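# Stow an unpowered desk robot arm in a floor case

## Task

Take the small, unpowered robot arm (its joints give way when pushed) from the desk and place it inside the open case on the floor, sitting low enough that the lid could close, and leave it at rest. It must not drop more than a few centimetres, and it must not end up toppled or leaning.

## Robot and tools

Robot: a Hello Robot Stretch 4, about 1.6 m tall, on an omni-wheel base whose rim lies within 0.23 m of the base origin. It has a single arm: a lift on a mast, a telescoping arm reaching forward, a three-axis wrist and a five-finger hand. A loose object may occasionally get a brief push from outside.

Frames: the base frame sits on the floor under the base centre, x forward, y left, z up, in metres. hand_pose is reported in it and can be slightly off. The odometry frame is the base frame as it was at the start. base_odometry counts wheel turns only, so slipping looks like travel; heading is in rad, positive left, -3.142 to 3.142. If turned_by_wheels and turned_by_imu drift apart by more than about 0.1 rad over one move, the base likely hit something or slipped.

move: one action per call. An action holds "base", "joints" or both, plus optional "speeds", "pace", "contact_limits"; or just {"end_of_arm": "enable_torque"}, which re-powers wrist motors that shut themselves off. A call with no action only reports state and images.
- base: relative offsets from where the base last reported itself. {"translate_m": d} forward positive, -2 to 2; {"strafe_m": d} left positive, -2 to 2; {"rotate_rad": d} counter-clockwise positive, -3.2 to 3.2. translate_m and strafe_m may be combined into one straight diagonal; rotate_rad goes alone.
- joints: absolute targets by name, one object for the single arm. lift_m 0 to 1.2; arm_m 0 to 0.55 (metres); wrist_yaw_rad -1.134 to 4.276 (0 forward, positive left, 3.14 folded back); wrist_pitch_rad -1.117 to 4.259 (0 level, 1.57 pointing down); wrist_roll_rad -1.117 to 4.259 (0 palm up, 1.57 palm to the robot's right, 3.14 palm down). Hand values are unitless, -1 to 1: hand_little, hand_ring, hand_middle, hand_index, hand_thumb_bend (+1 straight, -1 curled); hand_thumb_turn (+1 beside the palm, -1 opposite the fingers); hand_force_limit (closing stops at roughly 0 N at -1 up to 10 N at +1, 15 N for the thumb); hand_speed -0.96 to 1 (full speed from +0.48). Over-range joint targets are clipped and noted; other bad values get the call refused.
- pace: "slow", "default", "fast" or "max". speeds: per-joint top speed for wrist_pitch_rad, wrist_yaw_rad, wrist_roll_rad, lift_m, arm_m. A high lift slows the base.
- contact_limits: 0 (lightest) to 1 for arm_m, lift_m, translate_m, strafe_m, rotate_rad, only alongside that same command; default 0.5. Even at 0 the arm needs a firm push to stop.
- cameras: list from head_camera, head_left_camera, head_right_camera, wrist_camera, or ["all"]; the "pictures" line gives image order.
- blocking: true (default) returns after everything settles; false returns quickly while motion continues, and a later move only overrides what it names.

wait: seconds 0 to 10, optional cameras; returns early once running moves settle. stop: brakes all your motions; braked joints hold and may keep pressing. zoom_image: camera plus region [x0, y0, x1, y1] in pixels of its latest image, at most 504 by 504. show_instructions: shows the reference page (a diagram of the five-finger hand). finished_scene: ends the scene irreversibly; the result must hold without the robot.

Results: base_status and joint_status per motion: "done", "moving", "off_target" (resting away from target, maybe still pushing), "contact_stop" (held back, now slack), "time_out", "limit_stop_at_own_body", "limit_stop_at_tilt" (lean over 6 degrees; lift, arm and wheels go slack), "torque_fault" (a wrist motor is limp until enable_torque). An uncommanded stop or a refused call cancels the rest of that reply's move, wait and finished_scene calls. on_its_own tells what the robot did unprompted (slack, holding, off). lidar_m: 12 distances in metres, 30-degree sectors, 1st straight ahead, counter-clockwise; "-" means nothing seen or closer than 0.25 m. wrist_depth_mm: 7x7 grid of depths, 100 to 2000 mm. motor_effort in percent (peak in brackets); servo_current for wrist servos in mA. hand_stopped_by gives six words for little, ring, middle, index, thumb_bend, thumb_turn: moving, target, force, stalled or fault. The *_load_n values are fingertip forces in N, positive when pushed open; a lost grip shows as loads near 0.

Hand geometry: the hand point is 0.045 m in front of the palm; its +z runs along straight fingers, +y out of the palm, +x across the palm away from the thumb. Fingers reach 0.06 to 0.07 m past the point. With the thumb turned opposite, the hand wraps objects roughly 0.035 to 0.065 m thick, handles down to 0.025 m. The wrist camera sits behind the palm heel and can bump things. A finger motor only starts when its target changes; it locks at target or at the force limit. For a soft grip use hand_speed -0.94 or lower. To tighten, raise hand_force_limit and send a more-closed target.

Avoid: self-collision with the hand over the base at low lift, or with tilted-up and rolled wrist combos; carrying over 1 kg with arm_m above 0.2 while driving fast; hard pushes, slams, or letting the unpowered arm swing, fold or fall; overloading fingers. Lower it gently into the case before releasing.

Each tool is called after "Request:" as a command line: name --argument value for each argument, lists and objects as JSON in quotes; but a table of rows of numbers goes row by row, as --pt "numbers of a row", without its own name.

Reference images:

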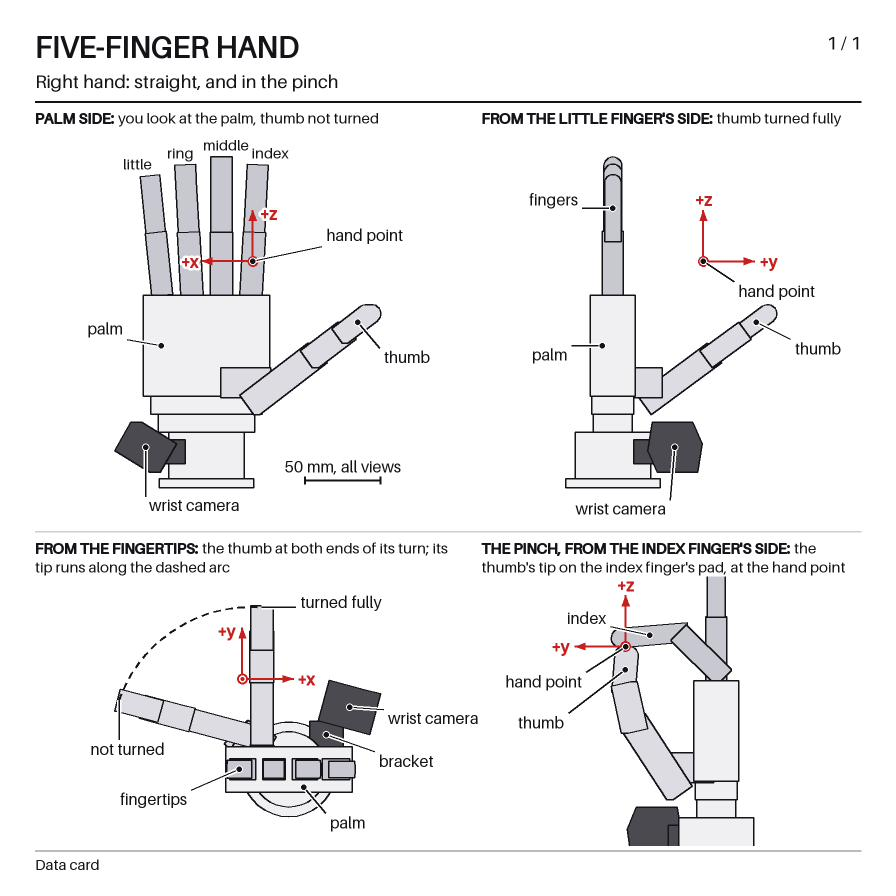

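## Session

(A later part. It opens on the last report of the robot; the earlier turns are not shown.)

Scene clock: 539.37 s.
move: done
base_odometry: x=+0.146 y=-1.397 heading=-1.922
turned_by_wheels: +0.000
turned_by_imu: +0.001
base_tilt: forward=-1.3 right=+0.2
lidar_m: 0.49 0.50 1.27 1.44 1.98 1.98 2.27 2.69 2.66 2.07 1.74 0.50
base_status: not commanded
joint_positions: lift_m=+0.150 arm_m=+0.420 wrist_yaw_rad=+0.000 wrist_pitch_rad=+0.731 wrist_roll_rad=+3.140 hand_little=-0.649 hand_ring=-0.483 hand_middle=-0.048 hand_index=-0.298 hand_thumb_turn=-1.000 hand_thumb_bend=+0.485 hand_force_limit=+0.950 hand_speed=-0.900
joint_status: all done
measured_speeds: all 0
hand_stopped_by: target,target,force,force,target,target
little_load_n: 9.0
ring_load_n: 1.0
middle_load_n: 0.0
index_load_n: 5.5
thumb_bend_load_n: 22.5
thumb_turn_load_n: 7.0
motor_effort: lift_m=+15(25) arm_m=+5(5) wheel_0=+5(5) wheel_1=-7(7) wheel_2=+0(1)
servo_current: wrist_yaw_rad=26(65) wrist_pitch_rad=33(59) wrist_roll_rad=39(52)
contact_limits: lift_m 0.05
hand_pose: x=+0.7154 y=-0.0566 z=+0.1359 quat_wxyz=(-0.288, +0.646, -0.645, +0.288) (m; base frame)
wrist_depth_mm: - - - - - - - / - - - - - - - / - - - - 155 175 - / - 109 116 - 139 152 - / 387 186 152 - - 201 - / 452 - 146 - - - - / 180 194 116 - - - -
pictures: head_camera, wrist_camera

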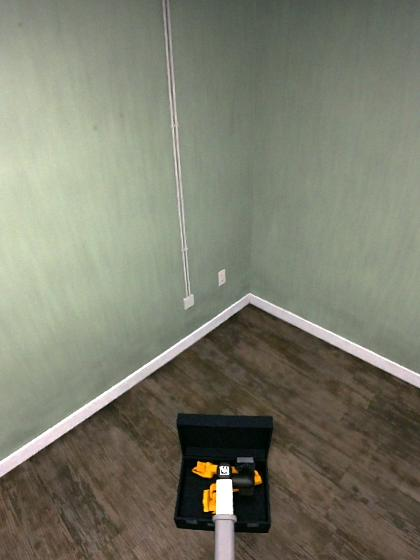

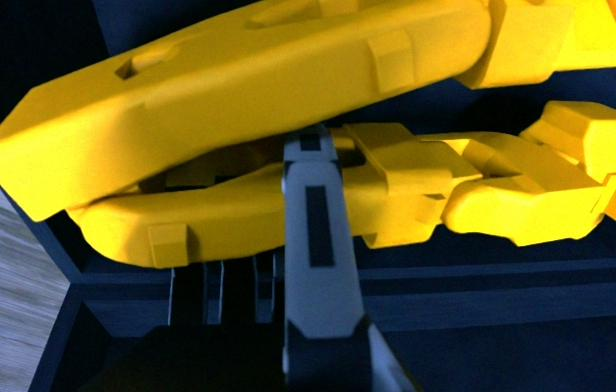

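Request:
move --joints '{"lift_m": 0.12}' --speeds '{"lift_m": 0.05}' --contact_limits '{"lift_m": 0.05}' --cameras '["head_camera", "wrist_camera", "head_left_camera"]'

Request:
zoom_image --camera "head_camera" --region '[170, 430, 300, 540]'

Request:
zoom_image --camera "head_left_camera" --region '[180, 350, 260, 430]'

Scene clock: 541.03 s.
move: done
base_odometry: x=+0.146 y=-1.397 heading=-1.922
turned_by_wheels: +0.000
turned_by_imu: +0.001
base_tilt: forward=-1.3 right=+0.2
lidar_m: 0.47 0.51 1.28 1.45 1.98 1.99 2.28 2.68 2.66 2.07 1.73 0.50
base_status: not commanded
joint_positions: lift_m=+0.120 arm_m=+0.420 wrist_yaw_rad=+0.000 wrist_pitch_rad=+0.731 wrist_roll_rad=+3.140 hand_little=-0.649 hand_ring=-0.482 hand_middle=-0.048 hand_index=-0.298 hand_thumb_turn=-1.000 hand_thumb_bend=+0.485 hand_force_limit=+0.950 hand_speed=-0.900
joint_status: all done
measured_speeds: all 0
hand_stopped_by: target,target,force,force,target,target
little_load_n: 9.5
ring_load_n: 7.0
middle_load_n: 0.0
index_load_n: 0.5
thumb_bend_load_n: 27.5
thumb_turn_load_n: 8.5
motor_effort: lift_m=+13(15) arm_m=+5(5) wheel_0=+5(6) wheel_1=-6(7) wheel_2=+0(1)
servo_current: wrist_yaw_rad=39(59) wrist_pitch_rad=46(59) wrist_roll_rad=46(52)
contact_limits: lift_m 0.05
hand_pose: x=+0.7154 y=-0.0566 z=+0.1060 quat_wxyz=(-0.288, +0.646, -0.645, +0.288) (m; base frame)
wrist_depth_mm: - - 113 121 - - - / - - - - - - - / - - - - 153 174 - / - 112 117 - 137 150 152 / - 186 128 - - 190 - / 172 173 146 - - 180 - / 473 - 116 - - - -
pictures: head_camera, head_left_camera, wrist_camera

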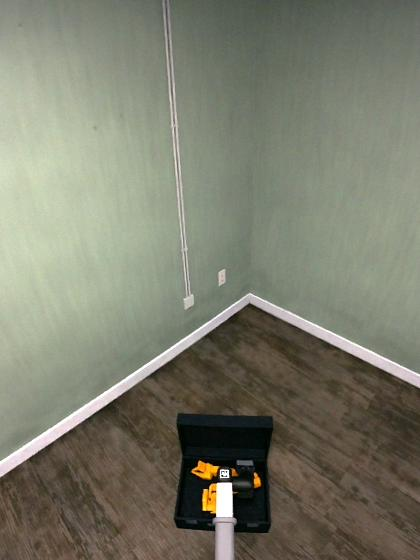

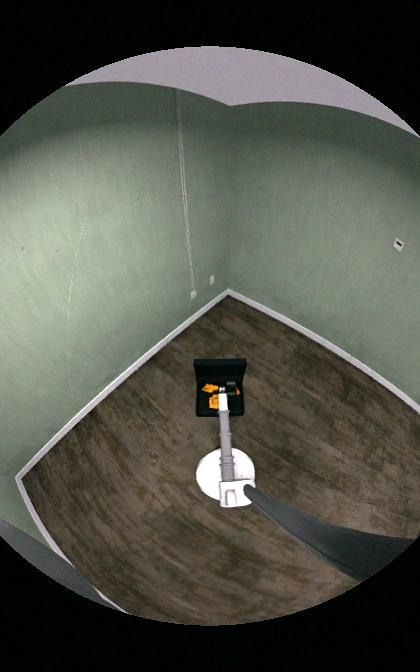

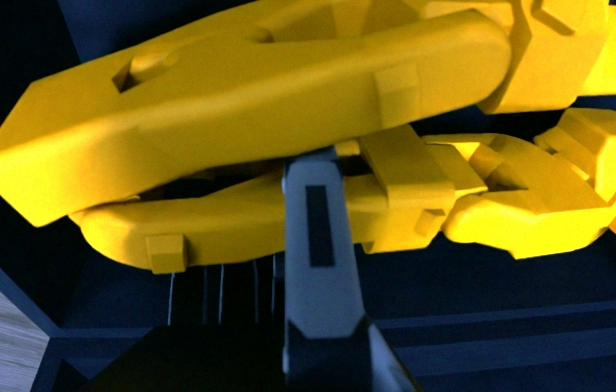

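Scaled by 3.877 from the camera's 420x560 image, which has a finer 1200x1600 frame.

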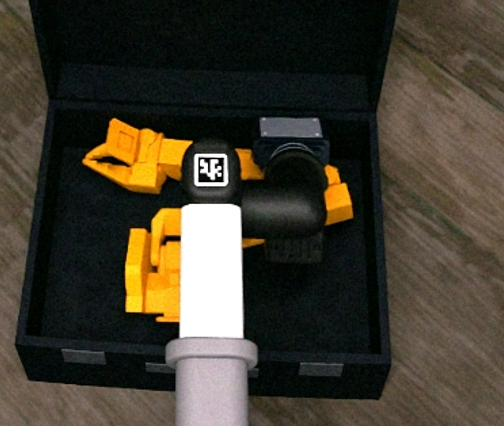

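Scaled by 6.300 from the camera's 420x672 image, which has a finer 600x960 frame.

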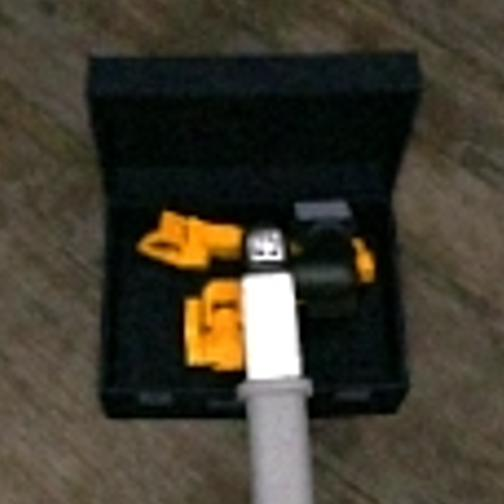

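Request:
move --joints '{"lift_m": 0.095}' --speeds '{"lift_m": 0.05}' --contact_limits '{"lift_m": 0.05}' --cameras '["head_camera", "wrist_camera", "head_left_camera"]'

Request:
zoom_image --camera "head_camera" --region '[170, 430, 300, 540]'

Request:
zoom_image --camera "head_left_camera" --region '[180, 350, 260, 430]'

Scene clock: 542.70 s.
move: done
base_odometry: x=+0.146 y=-1.397 heading=-1.922
turned_by_wheels: +0.000
turned_by_imu: +0.001
base_tilt: forward=-1.3 right=+0.2
lidar_m: 0.49 0.52 1.27 1.45 1.96 1.98 2.28 2.68 2.64 2.06 1.73 0.49
base_status: not commanded
joint_positions: lift_m=+0.096 arm_m=+0.420 wrist_yaw_rad=+0.000 wrist_pitch_rad=+0.731 wrist_roll_rad=+3.140 hand_little=-0.650 hand_ring=-0.478 hand_middle=-0.048 hand_index=-0.299 hand_thumb_turn=-0.999 hand_thumb_bend=+0.485 hand_force_limit=+0.950 hand_speed=-0.900
joint_status: all done
measured_speeds: all 0
hand_stopped_by: target,target,force,force,target,target
little_load_n: 2.0
ring_load_n: 23.5
middle_load_n: 0.0
index_load_n: -10.0
thumb_bend_load_n: 31.0
thumb_turn_load_n: 10.0
motor_effort: lift_m=+12(14) arm_m=+5(5) wheel_0=+5(5) wheel_1=-7(7) wheel_2=+0(1)
servo_current: wrist_yaw_rad=39(59) wrist_pitch_rad=46(52) wrist_roll_rad=46(52)
contact_limits: lift_m 0.05
hand_pose: x=+0.7154 y=-0.0566 z=+0.0811 quat_wxyz=(-0.288, +0.646, -0.645, +0.288) (m; base frame)
wrist_depth_mm: - - - 117 - - - / - - - - - - - / - - - - - 171 - / - 116 120 - 135 155 150 / - 186 130 - - 189 - / 167 173 146 - - 175 175 / - - 116 - - 164 -
pictures: head_camera, head_left_camera, wrist_camera

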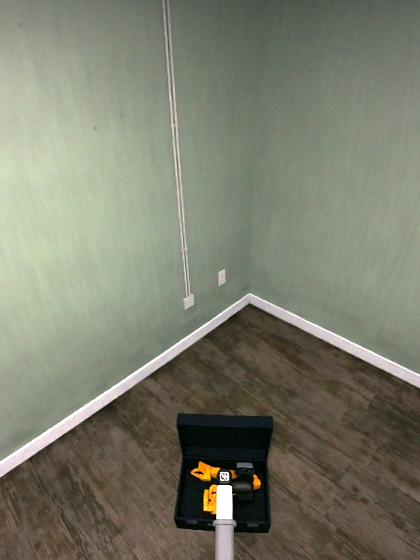

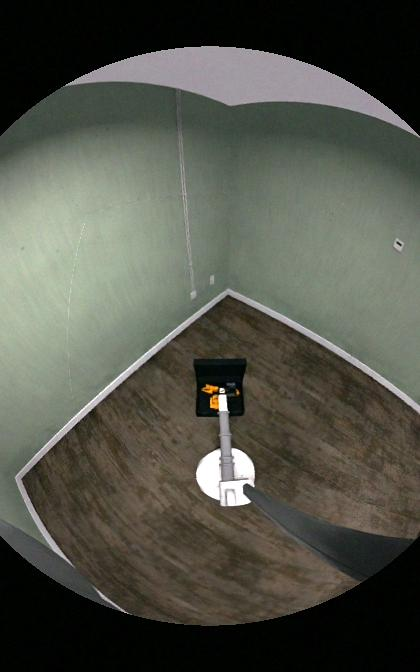

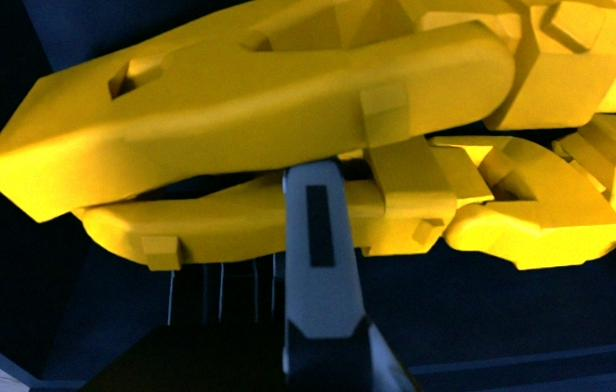

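Scaled by 3.877 from the camera's 420x560 image, which has a finer 1200x1600 frame.

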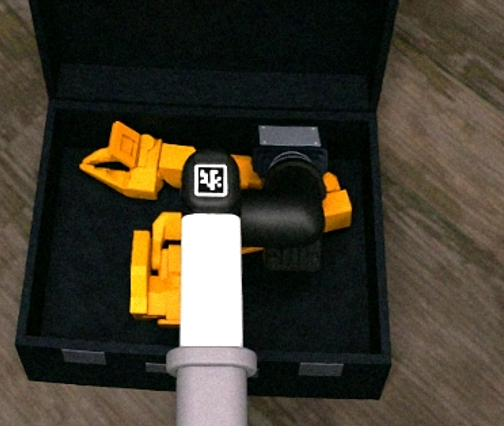

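Scaled by 6.300 from the camera's 420x672 image, which has a finer 600x960 frame.

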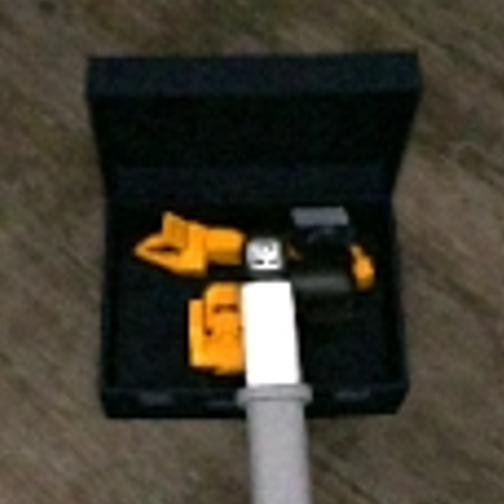

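Request:
move --joints '{"lift_m": 0.078}' --speeds '{"lift_m": 0.04}' --contact_limits '{"lift_m": 0.03}' --cameras '["head_camera", "wrist_camera"]'

Request:
zoom_image --camera "head_camera" --region '[170, 430, 300, 540]'

Scene clock: 544.17 s.
move: done
base_odometry: x=+0.146 y=-1.397 heading=-1.922
turned_by_wheels: +0.000
turned_by_imu: +0.001
base_tilt: forward=-1.3 right=+0.2
lidar_m: 0.49 0.51 1.26 1.44 1.96 1.99 2.28 2.67 2.64 2.05 1.74 0.51
base_status: not commanded
joint_positions: lift_m=+0.079 arm_m=+0.420 wrist_yaw_rad=+0.000 wrist_pitch_rad=+0.731 wrist_roll_rad=+3.141 hand_little=-0.649 hand_ring=-0.458 hand_middle=-0.048 hand_index=-0.299 hand_thumb_turn=-0.999 hand_thumb_bend=+0.485 hand_force_limit=+0.950 hand_speed=-0.900
joint_status: all done
measured_speeds: all 0
hand_stopped_by: target,target,force,force,target,target
little_load_n: 12.5
ring_load_n: 24.0
middle_load_n: 0.0
index_load_n: -10.0
thumb_bend_load_n: 40.0
thumb_turn_load_n: 12.5
motor_effort: lift_m=+12(12) arm_m=+5(5) wheel_0=+5(5) wheel_1=-7(7) wheel_2=+0(0)
servo_current: wrist_yaw_rad=46(59) wrist_pitch_rad=46(52) wrist_roll_rad=39(46)
contact_limits: lift_m 0.03
hand_pose: x=+0.7154 y=-0.0566 z=+0.0642 quat_wxyz=(-0.288, +0.646, -0.645, +0.288) (m; base frame)
wrist_depth_mm: - - - 115 - - - / - - - - - - - / - - - - - - - / - 118 121 - 135 156 150 / - 189 153 - 152 154 - / 167 172 146 - - 175 175 / 156 - 116 - - 156 -
pictures: head_camera, wrist_camera

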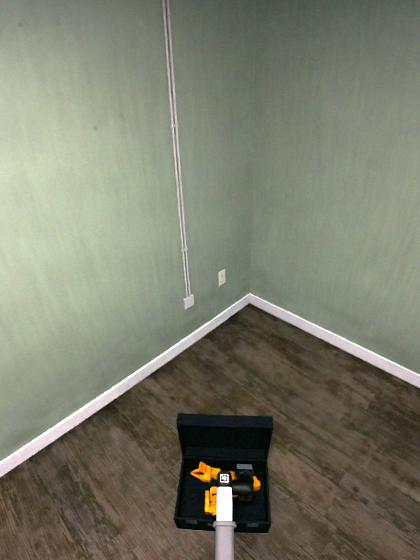

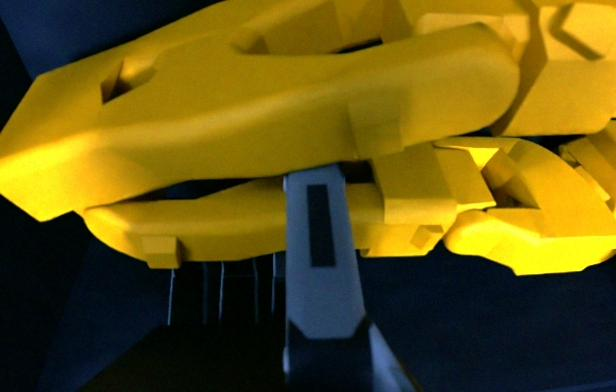

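Scaled by 3.877 from the camera's 420x560 image, which has a finer 1200x1600 frame.

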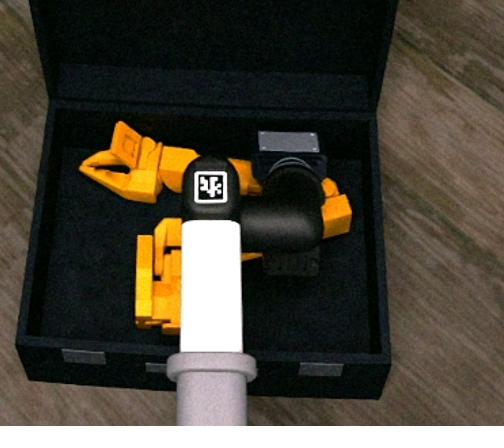

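Request:
move --joints '{"hand_speed": -0.85, "hand_little": 0.2, "hand_ring": 0.2, "hand_middle": 0.2, "hand_index": 0.2}' --cameras '["head_camera", "wrist_camera"]'

Request:
zoom_image --camera "head_camera" --region '[170, 430, 300, 540]'

Scene clock: 548.13 s.
move: done
base_odometry: x=+0.146 y=-1.397 heading=-1.922
turned_by_wheels: +0.000
turned_by_imu: +0.002
base_tilt: forward=-1.2 right=+0.2
lidar_m: 0.48 0.51 1.28 1.45 1.97 1.98 2.26 2.67 2.65 2.08 1.74 0.51
base_status: not commanded
joint_positions: lift_m=+0.078 arm_m=+0.420 wrist_yaw_rad=+0.000 wrist_pitch_rad=+0.731 wrist_roll_rad=+3.141 hand_little=+0.200 hand_ring=+0.200 hand_middle=+0.200 hand_index=+0.200 hand_thumb_turn=-1.000 hand_thumb_bend=+0.476 hand_force_limit=+0.950 hand_speed=-0.850
joint_status: all done
measured_speeds: all 0
hand_stopped_by: target,target,target,target,target,target
little_load_n: -2.0
ring_load_n: 0.0
middle_load_n: 0.0
index_load_n: 0.0
thumb_bend_load_n: 1.5
thumb_turn_load_n: -0.5
motor_effort: lift_m=+15(15) arm_m=+5(6) wheel_0=+5(5) wheel_1=-6(7) wheel_2=-1(1)
servo_current: wrist_yaw_rad=33(78) wrist_pitch_rad=52(59) wrist_roll_rad=26(52)
contact_limits: lift_m 0.03
hand_pose: x=+0.7154 y=-0.0566 z=+0.0639 quat_wxyz=(-0.288, +0.646, -0.645, +0.288) (m; base frame)
wrist_depth_mm: - - - 117 - - - / - 110 - - - - - / 107 - - - - - - / 113 129 131 - 145 162 - / - 191 139 174 - 156 - / 168 173 162 - - 176 177 / - - 116 - - 158 -
pictures: head_camera, wrist_camera

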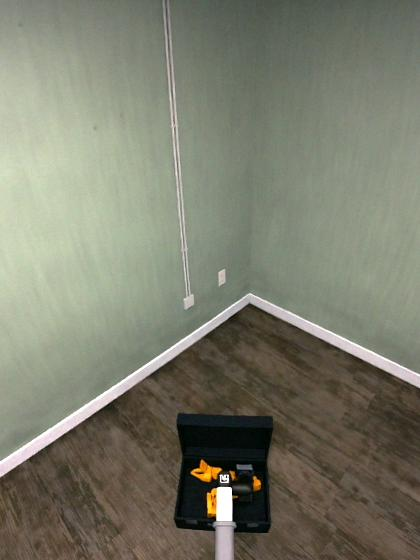

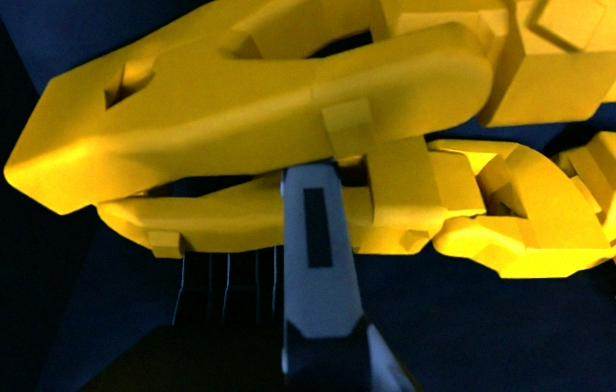

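Scaled by 3.877 from the camera's 420x560 image, which has a finer 1200x1600 frame.

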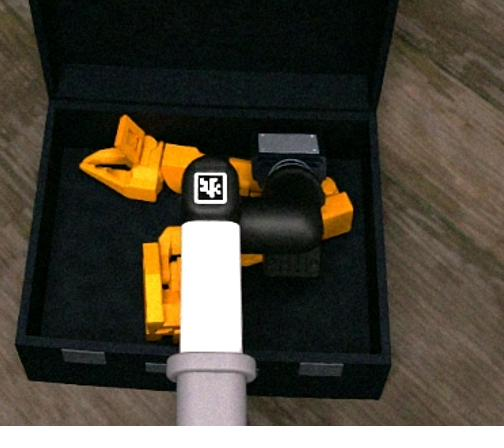

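Request:
move --joints '{"lift_m": 0.115}' --speeds '{"lift_m": 0.04}' --contact_limits '{"lift_m": 0.1}' --cameras '["head_camera", "wrist_camera"]'

Request:
zoom_image --camera "head_camera" --region '[170, 430, 300, 540]'

Scene clock: 550.27 s.
move: done
base_odometry: x=+0.146 y=-1.397 heading=-1.922
turned_by_wheels: +0.000
turned_by_imu: +0.001
base_tilt: forward=-1.3 right=+0.1
lidar_m: 0.50 0.50 1.27 1.47 1.97 1.99 2.28 2.68 2.66 2.08 1.73 0.52
base_status: not commanded
joint_positions: lift_m=+0.115 arm_m=+0.420 wrist_yaw_rad=+0.000 wrist_pitch_rad=+0.731 wrist_roll_rad=+3.141 hand_little=+0.200 hand_ring=+0.200 hand_middle=+0.200 hand_index=+0.200 hand_thumb_turn=-1.000 hand_thumb_bend=+0.476 hand_force_limit=+0.950 hand_speed=-0.850
joint_status: all done
measured_speeds: all 0
hand_stopped_by: target,target,target,target,target,target
little_load_n: -1.0
ring_load_n: -0.5
middle_load_n: 0.0
index_load_n: 0.0
thumb_bend_load_n: 0.0
thumb_turn_load_n: 0.0
motor_effort: lift_m=+24(26) arm_m=+5(5) wheel_0=+5(5) wheel_1=-7(7) wheel_2=+0(1)
servo_current: wrist_yaw_rad=33(65) wrist_pitch_rad=46(65) wrist_roll_rad=33(46)
contact_limits: lift_m 0.1
hand_pose: x=+0.7154 y=-0.0566 z=+0.1001 quat_wxyz=(-0.288, +0.646, -0.645, +0.288) (m; base frame)
wrist_depth_mm: - - 122 107 107 117 - / - 130 119 123 - - - / - 148 156 139 169 186 - / - 219 218 - 193 177 178 / - 196 180 189 205 200 206 / 167 173 161 - - 177 - / 459 - 116 - - - -
pictures: head_camera, wrist_camera

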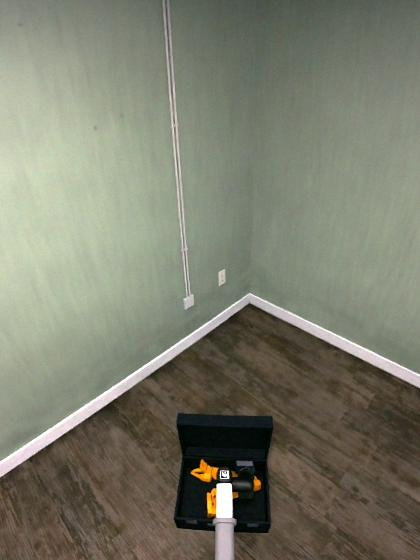

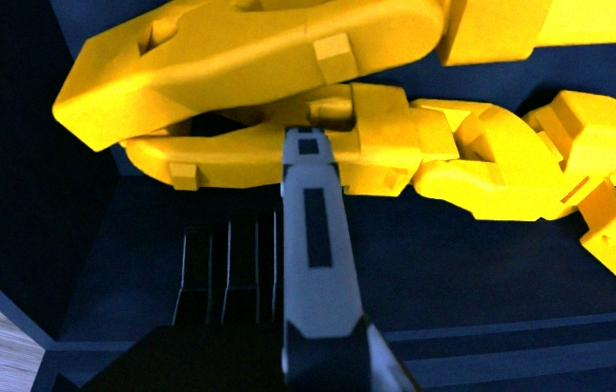

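Scaled by 3.877 from the camera's 420x560 image, which has a finer 1200x1600 frame.

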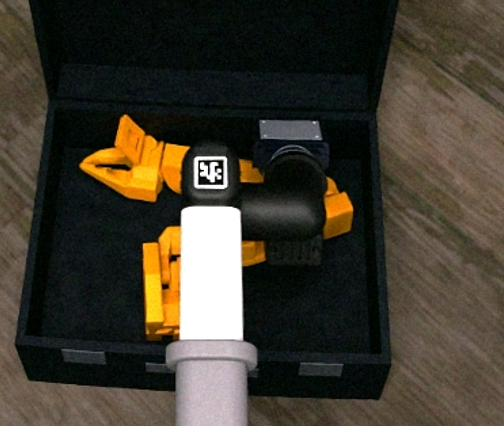

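Request:
move --joints '{"lift_m": 0.4}' --speeds '{"lift_m": 0.2}' --contact_limits '{"lift_m": 0.2}'

Request:
move --joints '{"arm_m": 0.0}' --cameras '["all"]'

Request:
zoom_image --camera "head_camera" --region '[160, 400, 310, 550]'

Request:
zoom_image --camera "head_right_camera" --region '[165, 360, 245, 440]'

Request:
zoom_image --camera "head_left_camera" --region '[180, 350, 260, 430]'

Scene clock: 555.77 s.
move: done
base_odometry: x=+0.146 y=-1.397 heading=-1.922
turned_by_wheels: +0.000
turned_by_imu: +0.002
base_tilt: forward=-1.2 right=+0.2
lidar_m: 0.49 0.51 1.27 1.47 1.97 1.97 2.28 2.68 2.66 2.06 1.73 0.51
base_status: not commanded
joint_positions: lift_m=+0.400 arm_m=+0.420 wrist_yaw_rad=+0.000 wrist_pitch_rad=+0.731 wrist_roll_rad=+3.141 hand_little=+0.200 hand_ring=+0.200 hand_middle=+0.200 hand_index=+0.200 hand_thumb_turn=-1.000 hand_thumb_bend=+0.476 hand_force_limit=+0.950 hand_speed=-0.850
joint_status: all done
measured_speeds: all 0
hand_stopped_by: target,target,target,target,target,target
little_load_n: 0.0
ring_load_n: 0.0
middle_load_n: 0.0
index_load_n: 0.0
thumb_bend_load_n: 0.0
thumb_turn_load_n: 0.0
motor_effort: lift_m=+24(27) arm_m=+5(5) wheel_0=+5(5) wheel_1=-6(7) wheel_2=+0(1)
servo_current: wrist_yaw_rad=52(72) wrist_pitch_rad=52(59) wrist_roll_rad=39(52)
contact_limits: lift_m 0.2
hand_pose: x=+0.7155 y=-0.0566 z=+0.3851 quat_wxyz=(-0.288, +0.646, -0.645, +0.288) (m; base frame)
wrist_depth_mm: 462 469 - - - - 488 / 504 504 - - - - 525 / 574 559 - 120 - - - / 668 278 - - - - - / 759 233 179 - - - - / 866 179 158 - - 187 - / - 175 116 - - 204 -
pictures: none

Scene clock: 558.10 s.
move: done
base_odometry: x=+0.146 y=-1.397 heading=-1.922
turned_by_wheels: +0.000
turned_by_imu: +0.001
base_tilt: forward=-1.3 right=+0.2
lidar_m: 0.48 0.51 1.28 1.45 1.97 1.99 2.26 2.67 2.65 2.07 1.73 0.49
base_status: not commanded
joint_positions: lift_m=+0.400 arm_m=+0.000 wrist_yaw_rad=+0.000 wrist_pitch_rad=+0.731 wrist_roll_rad=+3.141 hand_little=+0.200 hand_ring=+0.200 hand_middle=+0.200 hand_index=+0.200 hand_thumb_turn=-1.000 hand_thumb_bend=+0.476 hand_force_limit=+0.950 hand_speed=-0.850
joint_status: all done
measured_speeds: all 0
hand_stopped_by: target,target,target,target,target,target
little_load_n: 0.0
ring_load_n: 0.0
middle_load_n: 0.5
index_load_n: 0.0
thumb_bend_load_n: 0.0
thumb_turn_load_n: 0.0
motor_effort: lift_m=+24(25) arm_m=-6(7) wheel_0=+5(5) wheel_1=-6(7) wheel_2=+0(1)
servo_current: wrist_yaw_rad=39(65) wrist_pitch_rad=46(59) wrist_roll_rad=39(52)
contact_limits: lift_m 0.2
hand_pose: x=+0.2958 y=-0.0566 z=+0.3851 quat_wxyz=(-0.288, +0.646, -0.645, +0.288) (m; base frame)
wrist_depth_mm: 462 473 484 492 500 500 504 / 508 521 535 539 544 554 559 / 580 591 569 120 - 603 640 / 668 676 683 - - 732 750 / 788 809 179 - - 878 891 / 976 976 159 - - 1042 - / 1160 1118 115 - - - -
pictures: head_camera, head_left_camera, head_right_camera, wrist_camera

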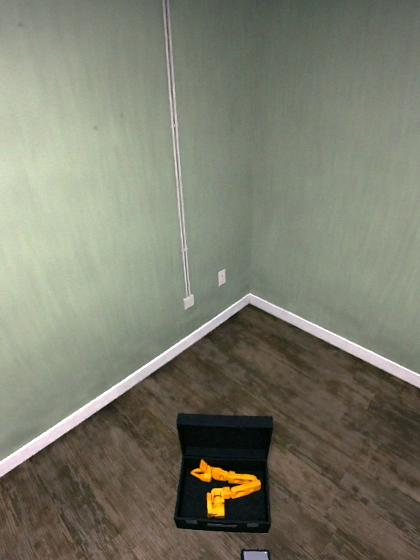

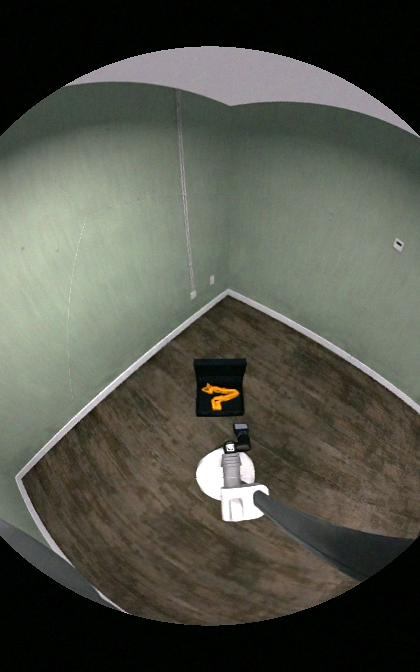

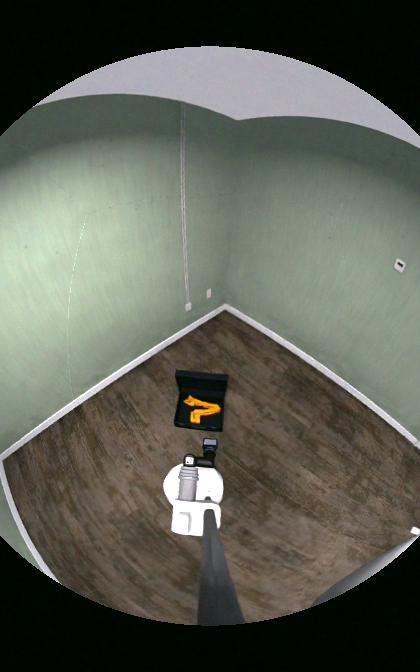

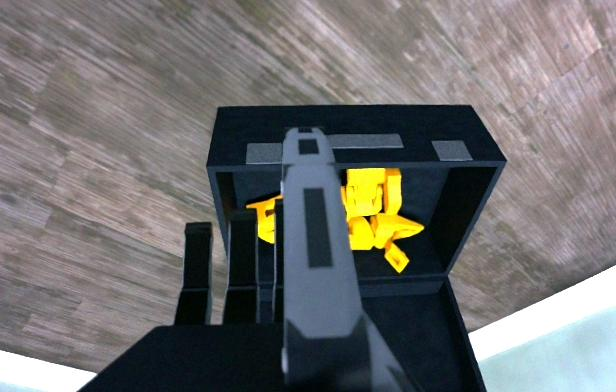

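Scaled by 3.360 from the camera's 420x560 image, which has a finer 1200x1600 frame.

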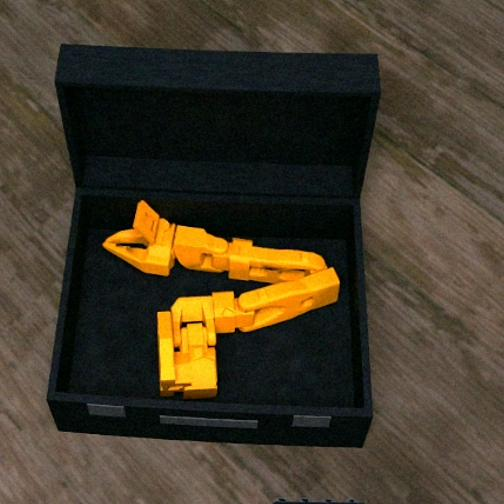

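Scaled by 6.300 from the camera's 420x672 image, which has a finer 600x960 frame.

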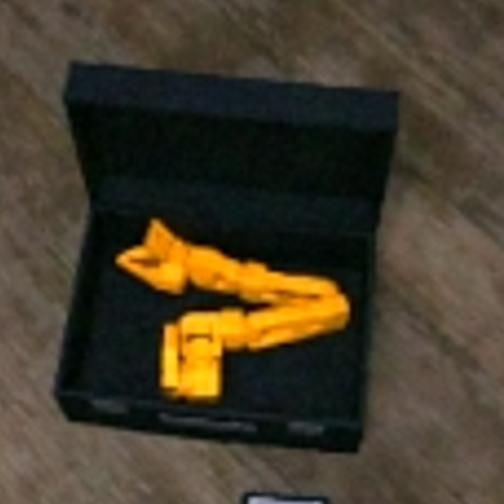

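Scaled by 6.300 from the camera's 420x672 image, which has a finer 600x960 frame.

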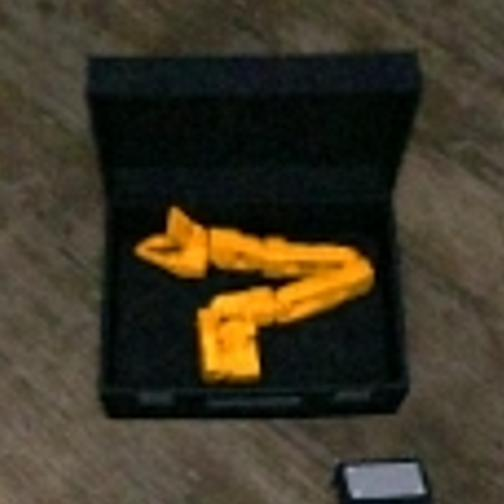

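Request:
move --joints '{"lift_m": 0.52, "arm_m": 0.33, "wrist_yaw_rad": 1.57, "wrist_pitch_rad": 1.57, "hand_speed": 0.3, "hand_thumb_turn": 1.0}' --cameras '["wrist_camera"]'

Request:
zoom_image --camera "wrist_camera" --region '[100, 0, 604, 392]'

Scene clock: 561.13 s.
move: done
base_odometry: x=+0.146 y=-1.397 heading=-1.922
turned_by_wheels: +0.000
turned_by_imu: +0.001
base_tilt: forward=-1.3 right=+0.2
lidar_m: 0.49 0.53 1.27 1.45 1.98 1.99 2.27 2.67 2.65 2.08 1.73 0.53
base_status: not commanded
joint_positions: lift_m=+0.520 arm_m=+0.330 wrist_yaw_rad=+1.568 wrist_pitch_rad=+1.568 wrist_roll_rad=+3.141 hand_little=+0.200 hand_ring=+0.200 hand_middle=+0.200 hand_index=+0.200 hand_thumb_turn=+1.000 hand_thumb_bend=+0.476 hand_force_limit=+0.950 hand_speed=+0.300
joint_status: all done
measured_speeds: all 0
hand_stopped_by: target,target,target,target,target,target
little_load_n: 0.0
ring_load_n: 0.0
middle_load_n: 0.0
index_load_n: 0.0
thumb_bend_load_n: 0.0
thumb_turn_load_n: 0.0
motor_effort: lift_m=+24(26) arm_m=+6(7) wheel_0=+5(5) wheel_1=-7(7) wheel_2=+0(1)
servo_current: wrist_yaw_rad=59(98) wrist_pitch_rad=46(85) wrist_roll_rad=26(52)
hand_pose: x=+0.5572 y=-0.0596 z=+0.4762 quat_wxyz=(-0.002, +1.000, -0.001, +0.000) (m; base frame)
wrist_depth_mm: 609 621 621 634 640 647 647 / - 621 634 634 647 640 647 / - 484 549 - 634 647 585 / - 488 554 - 640 640 508 / - 480 179 177 640 634 - / - 480 159 155 - - - / - - 116 - - - -
pictures: wrist_camera

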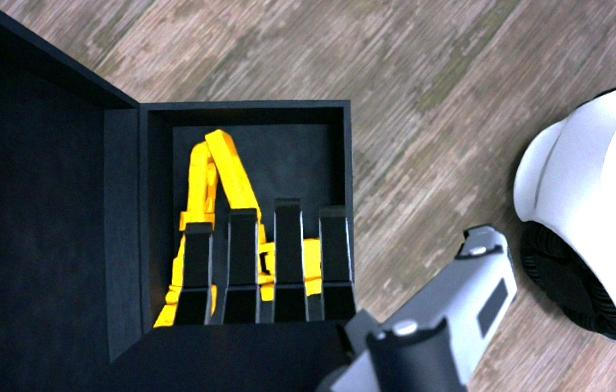

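Scaled by 1.000.

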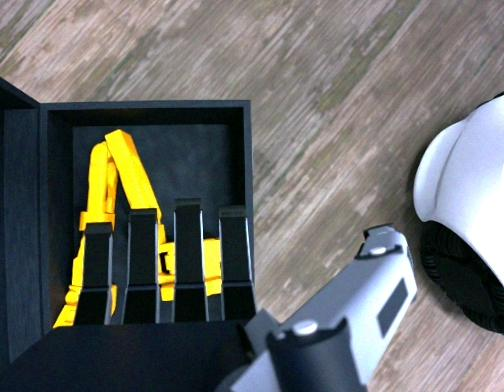

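Request:
move --base '{"strafe_m": 0.16}' --cameras '["wrist_camera"]'

Request:
zoom_image --camera "wrist_camera" --region '[100, 0, 400, 260]'

Scene clock: 563.37 s.
move: done
base_odometry: x=+0.296 y=-1.452 heading=-1.922
turned_by_wheels: +0.000
turned_by_imu: +0.001
base_tilt: forward=-1.3 right=+0.1
lidar_m: 0.48 1.15 1.16 1.33 1.86 1.88 2.16 2.77 2.75 2.18 1.84 0.54
base_status: done
joint_positions: lift_m=+0.520 arm_m=+0.330 wrist_yaw_rad=+1.569 wrist_pitch_rad=+1.568 wrist_roll_rad=+3.141 hand_little=+0.200 hand_ring=+0.200 hand_middle=+0.200 hand_index=+0.200 hand_thumb_turn=+1.000 hand_thumb_bend=+0.476 hand_force_limit=+0.950 hand_speed=+0.300
joint_status: not commanded
measured_speeds: all 0
hand_stopped_by: target,target,target,target,target,target
little_load_n: 0.0
ring_load_n: 0.0
middle_load_n: 0.0
index_load_n: 0.0
thumb_bend_load_n: 0.0
thumb_turn_load_n: 0.0
motor_effort: lift_m=+24(24) arm_m=+6(6) wheel_0=-3(17) wheel_1=+4(15) wheel_2=+0(3)
servo_current: wrist_yaw_rad=33(65) wrist_pitch_rad=46(52) wrist_roll_rad=33(52)
hand_pose: x=+0.5572 y=-0.0596 z=+0.4762 quat_wxyz=(-0.002, +1.000, -0.001, +0.000) (m; base frame)
wrist_depth_mm: - 492 - - 640 654 654 / - 496 - - 640 647 661 / - 488 539 539 640 640 591 / - 488 554 580 627 647 517 / - - 179 177 634 640 - / 402 615 158 155 - - - / 603 603 116 - - - -
pictures: wrist_camera

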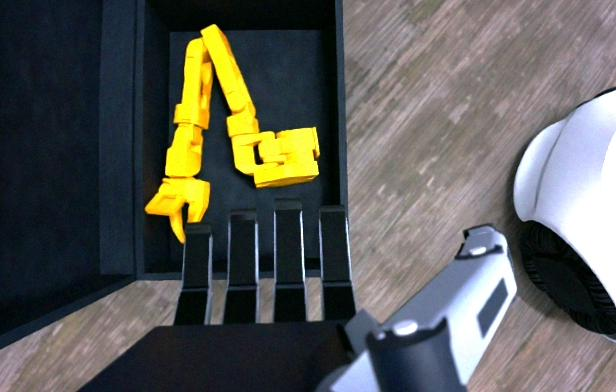

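Scaled by 1.680.

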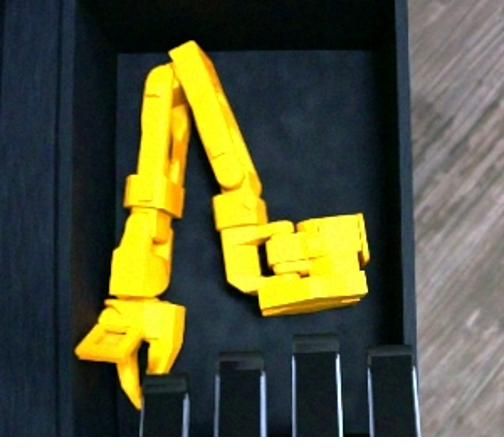

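Request:
move --joints '{"arm_m": 0.44, "lift_m": 0.45}' --speeds '{"arm_m": 0.1, "lift_m": 0.1}' --contact_limits '{"arm_m": 0.0, "lift_m": 0.05}' --cameras '["wrist_camera"]'

Request:
zoom_image --camera "wrist_camera" --region '[130, 60, 430, 320]'

Scene clock: 567.60 s.
move: done
base_odometry: x=+0.296 y=-1.452 heading=-1.922
turned_by_wheels: +0.000
turned_by_imu: +0.002
base_tilt: forward=-1.3 right=+0.2
lidar_m: 0.49 1.16 1.16 1.31 1.86 1.88 2.16 2.78 2.77 2.21 1.84 0.52
base_status: not commanded
joint_positions: lift_m=+0.450 arm_m=+0.440 wrist_yaw_rad=+1.569 wrist_pitch_rad=+1.568 wrist_roll_rad=+3.141 hand_little=+0.200 hand_ring=+0.200 hand_middle=+0.200 hand_index=+0.200 hand_thumb_turn=+1.000 hand_thumb_bend=+0.476 hand_force_limit=+0.950 hand_speed=+0.300
joint_status: all done
measured_speeds: all 0
hand_stopped_by: target,target,target,target,target,target
little_load_n: 0.0
ring_load_n: 0.0
middle_load_n: 0.0
index_load_n: 0.0
thumb_bend_load_n: 0.0
thumb_turn_load_n: 0.0
motor_effort: lift_m=+14(23) arm_m=+5(7) wheel_0=-3(4) wheel_1=+4(4) wheel_2=+0(1)
servo_current: wrist_yaw_rad=72(72) wrist_pitch_rad=52(52) wrist_roll_rad=39(52)
contact_limits: arm_m 0; lift_m 0.05
hand_pose: x=+0.6672 y=-0.0596 z=+0.4070 quat_wxyz=(-0.002, +1.000, -0.001, +0.000) (m; base frame)
wrist_depth_mm: 143 - 424 - - 569 585 / 142 - 421 - - 574 580 / 142 - 455 - 466 574 580 / 142 - 418 - - 569 569 / 141 - 179 175 - - 580 / - 293 158 155 - - - / 141 - 116 - - - -
pictures: wrist_camera

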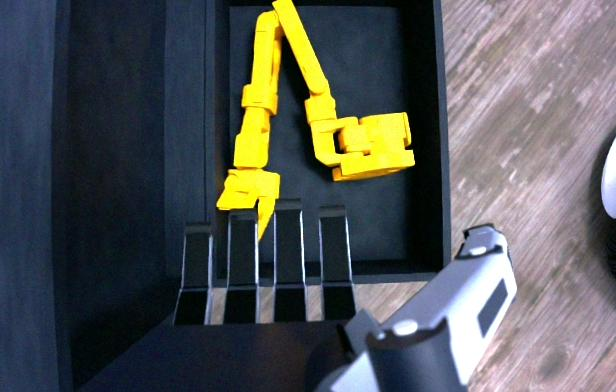

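Scaled by 1.680.

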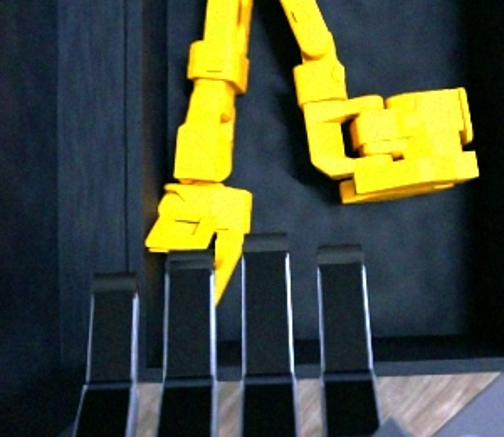

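Request:
zoom_image --camera "wrist_camera" --region '[200, 150, 300, 250]'

Request:
move --joints '{"arm_m": 0.2}' --cameras '["head_camera", "wrist_camera"]'

Request:
zoom_image --camera "head_camera" --region '[160, 440, 220, 500]'

Scaled by 5.040.

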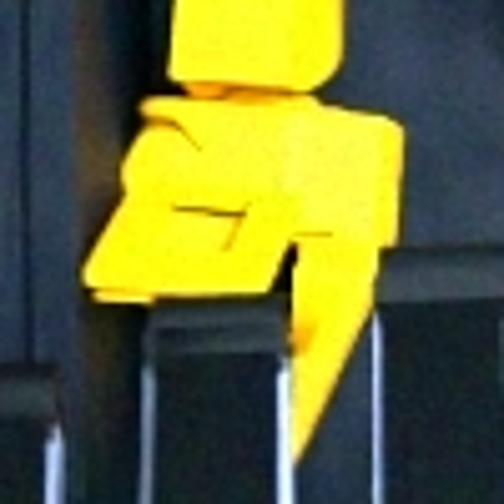

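Scene clock: 571.50 s.
move: done
base_odometry: x=+0.296 y=-1.452 heading=-1.922
turned_by_wheels: +0.000
turned_by_imu: +0.002
base_tilt: forward=-1.2 right=+0.1
lidar_m: 0.48 1.16 1.15 1.33 1.86 1.88 2.15 2.79 2.77 2.19 1.84 0.51
base_status: not commanded
joint_positions: lift_m=+0.450 arm_m=+0.200 wrist_yaw_rad=+1.569 wrist_pitch_rad=+1.568 wrist_roll_rad=+3.141 hand_little=+0.200 hand_ring=+0.200 hand_middle=+0.200 hand_index=+0.200 hand_thumb_turn=+1.000 hand_thumb_bend=+0.476 hand_force_limit=+0.950 hand_speed=+0.300
joint_status: all done
measured_speeds: all 0
hand_stopped_by: target,target,target,target,target,target
little_load_n: 0.0
ring_load_n: 0.0
middle_load_n: 0.0
index_load_n: 0.0
thumb_bend_load_n: 0.0
thumb_turn_load_n: 0.0
motor_effort: lift_m=+14(15) arm_m=-6(7) wheel_0=-3(4) wheel_1=+4(4) wheel_2=+0(1)
servo_current: wrist_yaw_rad=52(65) wrist_pitch_rad=46(52) wrist_roll_rad=46(52)
contact_limits: lift_m 0.05
hand_pose: x=+0.4276 y=-0.0596 z=+0.4070 quat_wxyz=(-0.002, +1.000, -0.001, +0.000) (m; base frame)
wrist_depth_mm: - 473 455 564 574 574 580 / - 477 455 564 569 574 469 / - 488 462 564 564 530 366 / 469 - 449 559 564 459 362 / - - 179 177 569 - 362 / 539 544 158 155 - - - / 539 539 116 - - - -
pictures: head_camera, wrist_camera

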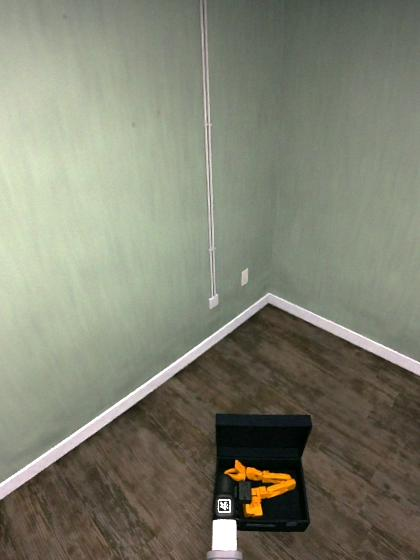

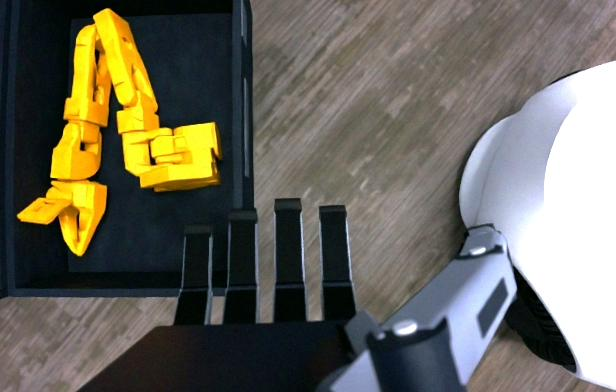

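Scaled by 8.400 from the camera's 420x560 image, which has a finer 1200x1600 frame.

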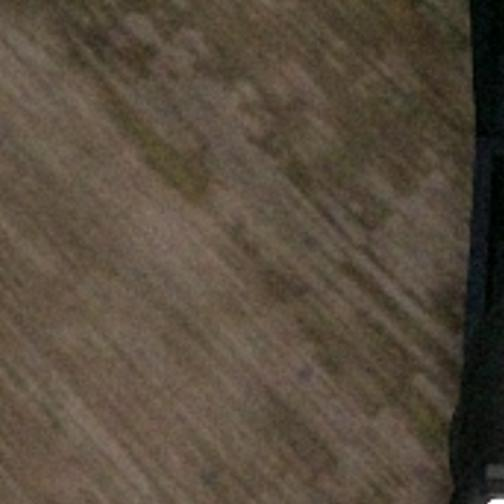

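Request:
move --joints '{"wrist_yaw_rad": 0.0, "wrist_pitch_rad": 0.0, "arm_m": 0.12, "lift_m": 0.3}'

Request:
move --joints '{"lift_m": 0.03}' --speeds '{"lift_m": 0.1}' --contact_limits '{"lift_m": 0.0}' --cameras '["wrist_camera"]'

Scene clock: 580.07 s.
move: done
base_odometry: x=+0.296 y=-1.452 heading=-1.922
turned_by_wheels: +0.000
turned_by_imu: +0.002
base_tilt: forward=-1.2 right=+0.1
lidar_m: 0.48 1.16 1.17 1.33 1.86 1.87 2.15 2.78 2.78 2.20 1.83 0.54
base_status: not commanded
joint_positions: lift_m=+0.300 arm_m=+0.120 wrist_yaw_rad=+0.002 wrist_pitch_rad=+0.010 wrist_roll_rad=+3.141 hand_little=+0.200 hand_ring=+0.200 hand_middle=+0.200 hand_index=+0.200 hand_thumb_turn=+1.000 hand_thumb_bend=+0.476 hand_force_limit=+0.950 hand_speed=+0.300
joint_status: all done
measured_speeds: all 0
hand_stopped_by: target,target,target,target,target,target
little_load_n: 0.0
ring_load_n: -0.5
middle_load_n: 0.0
index_load_n: 0.0
thumb_bend_load_n: 0.0
thumb_turn_load_n: 0.0
motor_effort: lift_m=+14(15) arm_m=-5(7) wheel_0=-3(4) wheel_1=+4(4) wheel_2=-1(1)
servo_current: wrist_yaw_rad=39(111) wrist_pitch_rad=59(195) wrist_roll_rad=46(52)
hand_pose: x=+0.5120 y=-0.0563 z=+0.4162 quat_wxyz=(-0.498, +0.503, -0.502, +0.497) (m; base frame)
wrist_depth_mm: 691 - - - 788 854 - / 878 - - - 484 - - / - - - - - - - / - - - - - - - / - - 179 177 - - - / - - 158 155 - - - / - - 116 - - - -
pictures: none

Scene clock: 583.40 s.
move: done
base_odometry: x=+0.296 y=-1.452 heading=-1.922
turned_by_wheels: +0.000
turned_by_imu: +0.001
base_tilt: forward=-1.3 right=+0.1
lidar_m: 0.59 1.17 1.16 1.33 1.85 1.88 2.14 2.78 2.77 2.19 1.84 0.55
base_status: not commanded
joint_positions: lift_m=+0.030 arm_m=+0.120 wrist_yaw_rad=+0.002 wrist_pitch_rad=+0.010 wrist_roll_rad=+3.141 hand_little=+0.200 hand_ring=+0.200 hand_middle=+0.200 hand_index=+0.200 hand_thumb_turn=+1.000 hand_thumb_bend=+0.476 hand_force_limit=+0.950 hand_speed=+0.300
joint_status: all done
measured_speeds: all 0
hand_stopped_by: target,target,target,target,target,target
little_load_n: 0.0
ring_load_n: 0.0
middle_load_n: 0.0
index_load_n: 0.0
thumb_bend_load_n: 0.0
thumb_turn_load_n: 0.0
motor_effort: lift_m=+14(15) arm_m=-6(6) wheel_0=-3(4) wheel_1=+4(4) wheel_2=+0(1)
servo_current: wrist_yaw_rad=59(65) wrist_pitch_rad=65(72) wrist_roll_rad=39(52)
contact_limits: lift_m 0
hand_pose: x=+0.5120 y=-0.0563 z=+0.1462 quat_wxyz=(-0.498, +0.503, -0.502, +0.497) (m; base frame)
wrist_depth_mm: 144 146 148 151 153 156 - / 142 143 146 150 151 155 - / 143 144 147 148 149 151 - / 141 144 146 148 - - - / - - 179 - 455 - - / - - 158 154 - - - / - - 116 - - - -
pictures: wrist_camera

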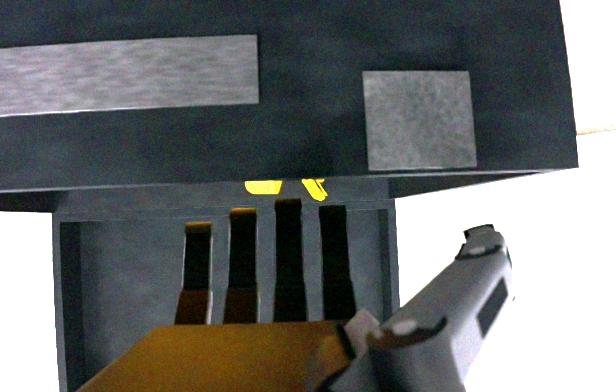

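Request:
zoom_image --camera "wrist_camera" --region '[180, 140, 420, 230]'

Scaled by 2.100.

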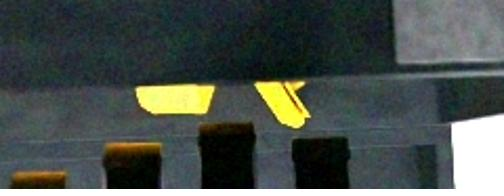

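Request:
move --base '{"translate_m": -0.1}' --pace "slow" --cameras '["wrist_camera"]'

Request:
zoom_image --camera "wrist_camera" --region '[230, 150, 400, 240]'

Scene clock: 593.43 s.
move: done
base_odometry: x=+0.331 y=-1.358 heading=-1.922
turned_by_wheels: -0.001
turned_by_imu: +0.001
base_tilt: forward=-1.3 right=+0.2
lidar_m: 0.58 1.23 1.22 1.40 1.78 1.81 2.06 2.72 2.70 2.27 1.90 0.61
base_status: done
joint_positions: lift_m=+0.030 arm_m=+0.120 wrist_yaw_rad=+0.002 wrist_pitch_rad=+0.010 wrist_roll_rad=+3.141 hand_little=+0.200 hand_ring=+0.200 hand_middle=+0.200 hand_index=+0.200 hand_thumb_turn=+1.000 hand_thumb_bend=+0.476 hand_force_limit=+0.950 hand_speed=+0.300
joint_status: not commanded
measured_speeds: all 0
hand_stopped_by: target,target,target,target,target,target
little_load_n: 0.0
ring_load_n: 0.0
middle_load_n: 0.0
index_load_n: 0.0
thumb_bend_load_n: 0.0
thumb_turn_load_n: 0.0
motor_effort: lift_m=+14(14) arm_m=-5(6) wheel_0=-5(15) wheel_1=-7(11) wheel_2=+4(11)
servo_current: wrist_yaw_rad=33(78) wrist_pitch_rad=59(65) wrist_roll_rad=46(52)
contact_limits: lift_m 0
hand_pose: x=+0.5120 y=-0.0563 z=+0.1462 quat_wxyz=(-0.498, +0.503, -0.502, +0.497) (m; base frame)
wrist_depth_mm: - - - - - 303 325 / 239 - - - - 404 445 / 238 239 245 248 251 621 723 / 236 239 - 248 249 - - / - - 180 - - - - / - - 159 155 - - - / - - 116 - - - -
pictures: wrist_camera

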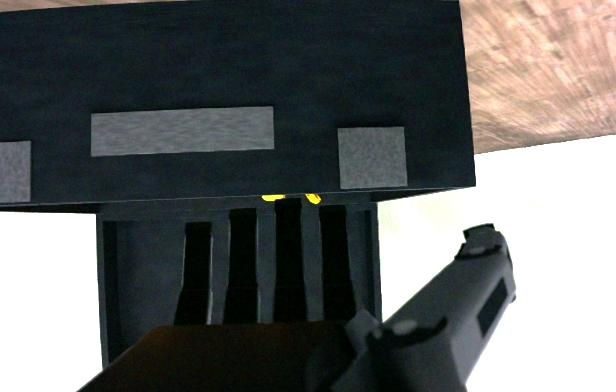

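Scaled by 2.965.

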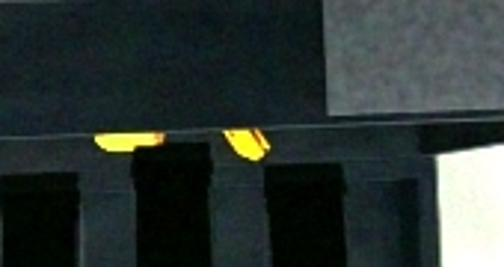

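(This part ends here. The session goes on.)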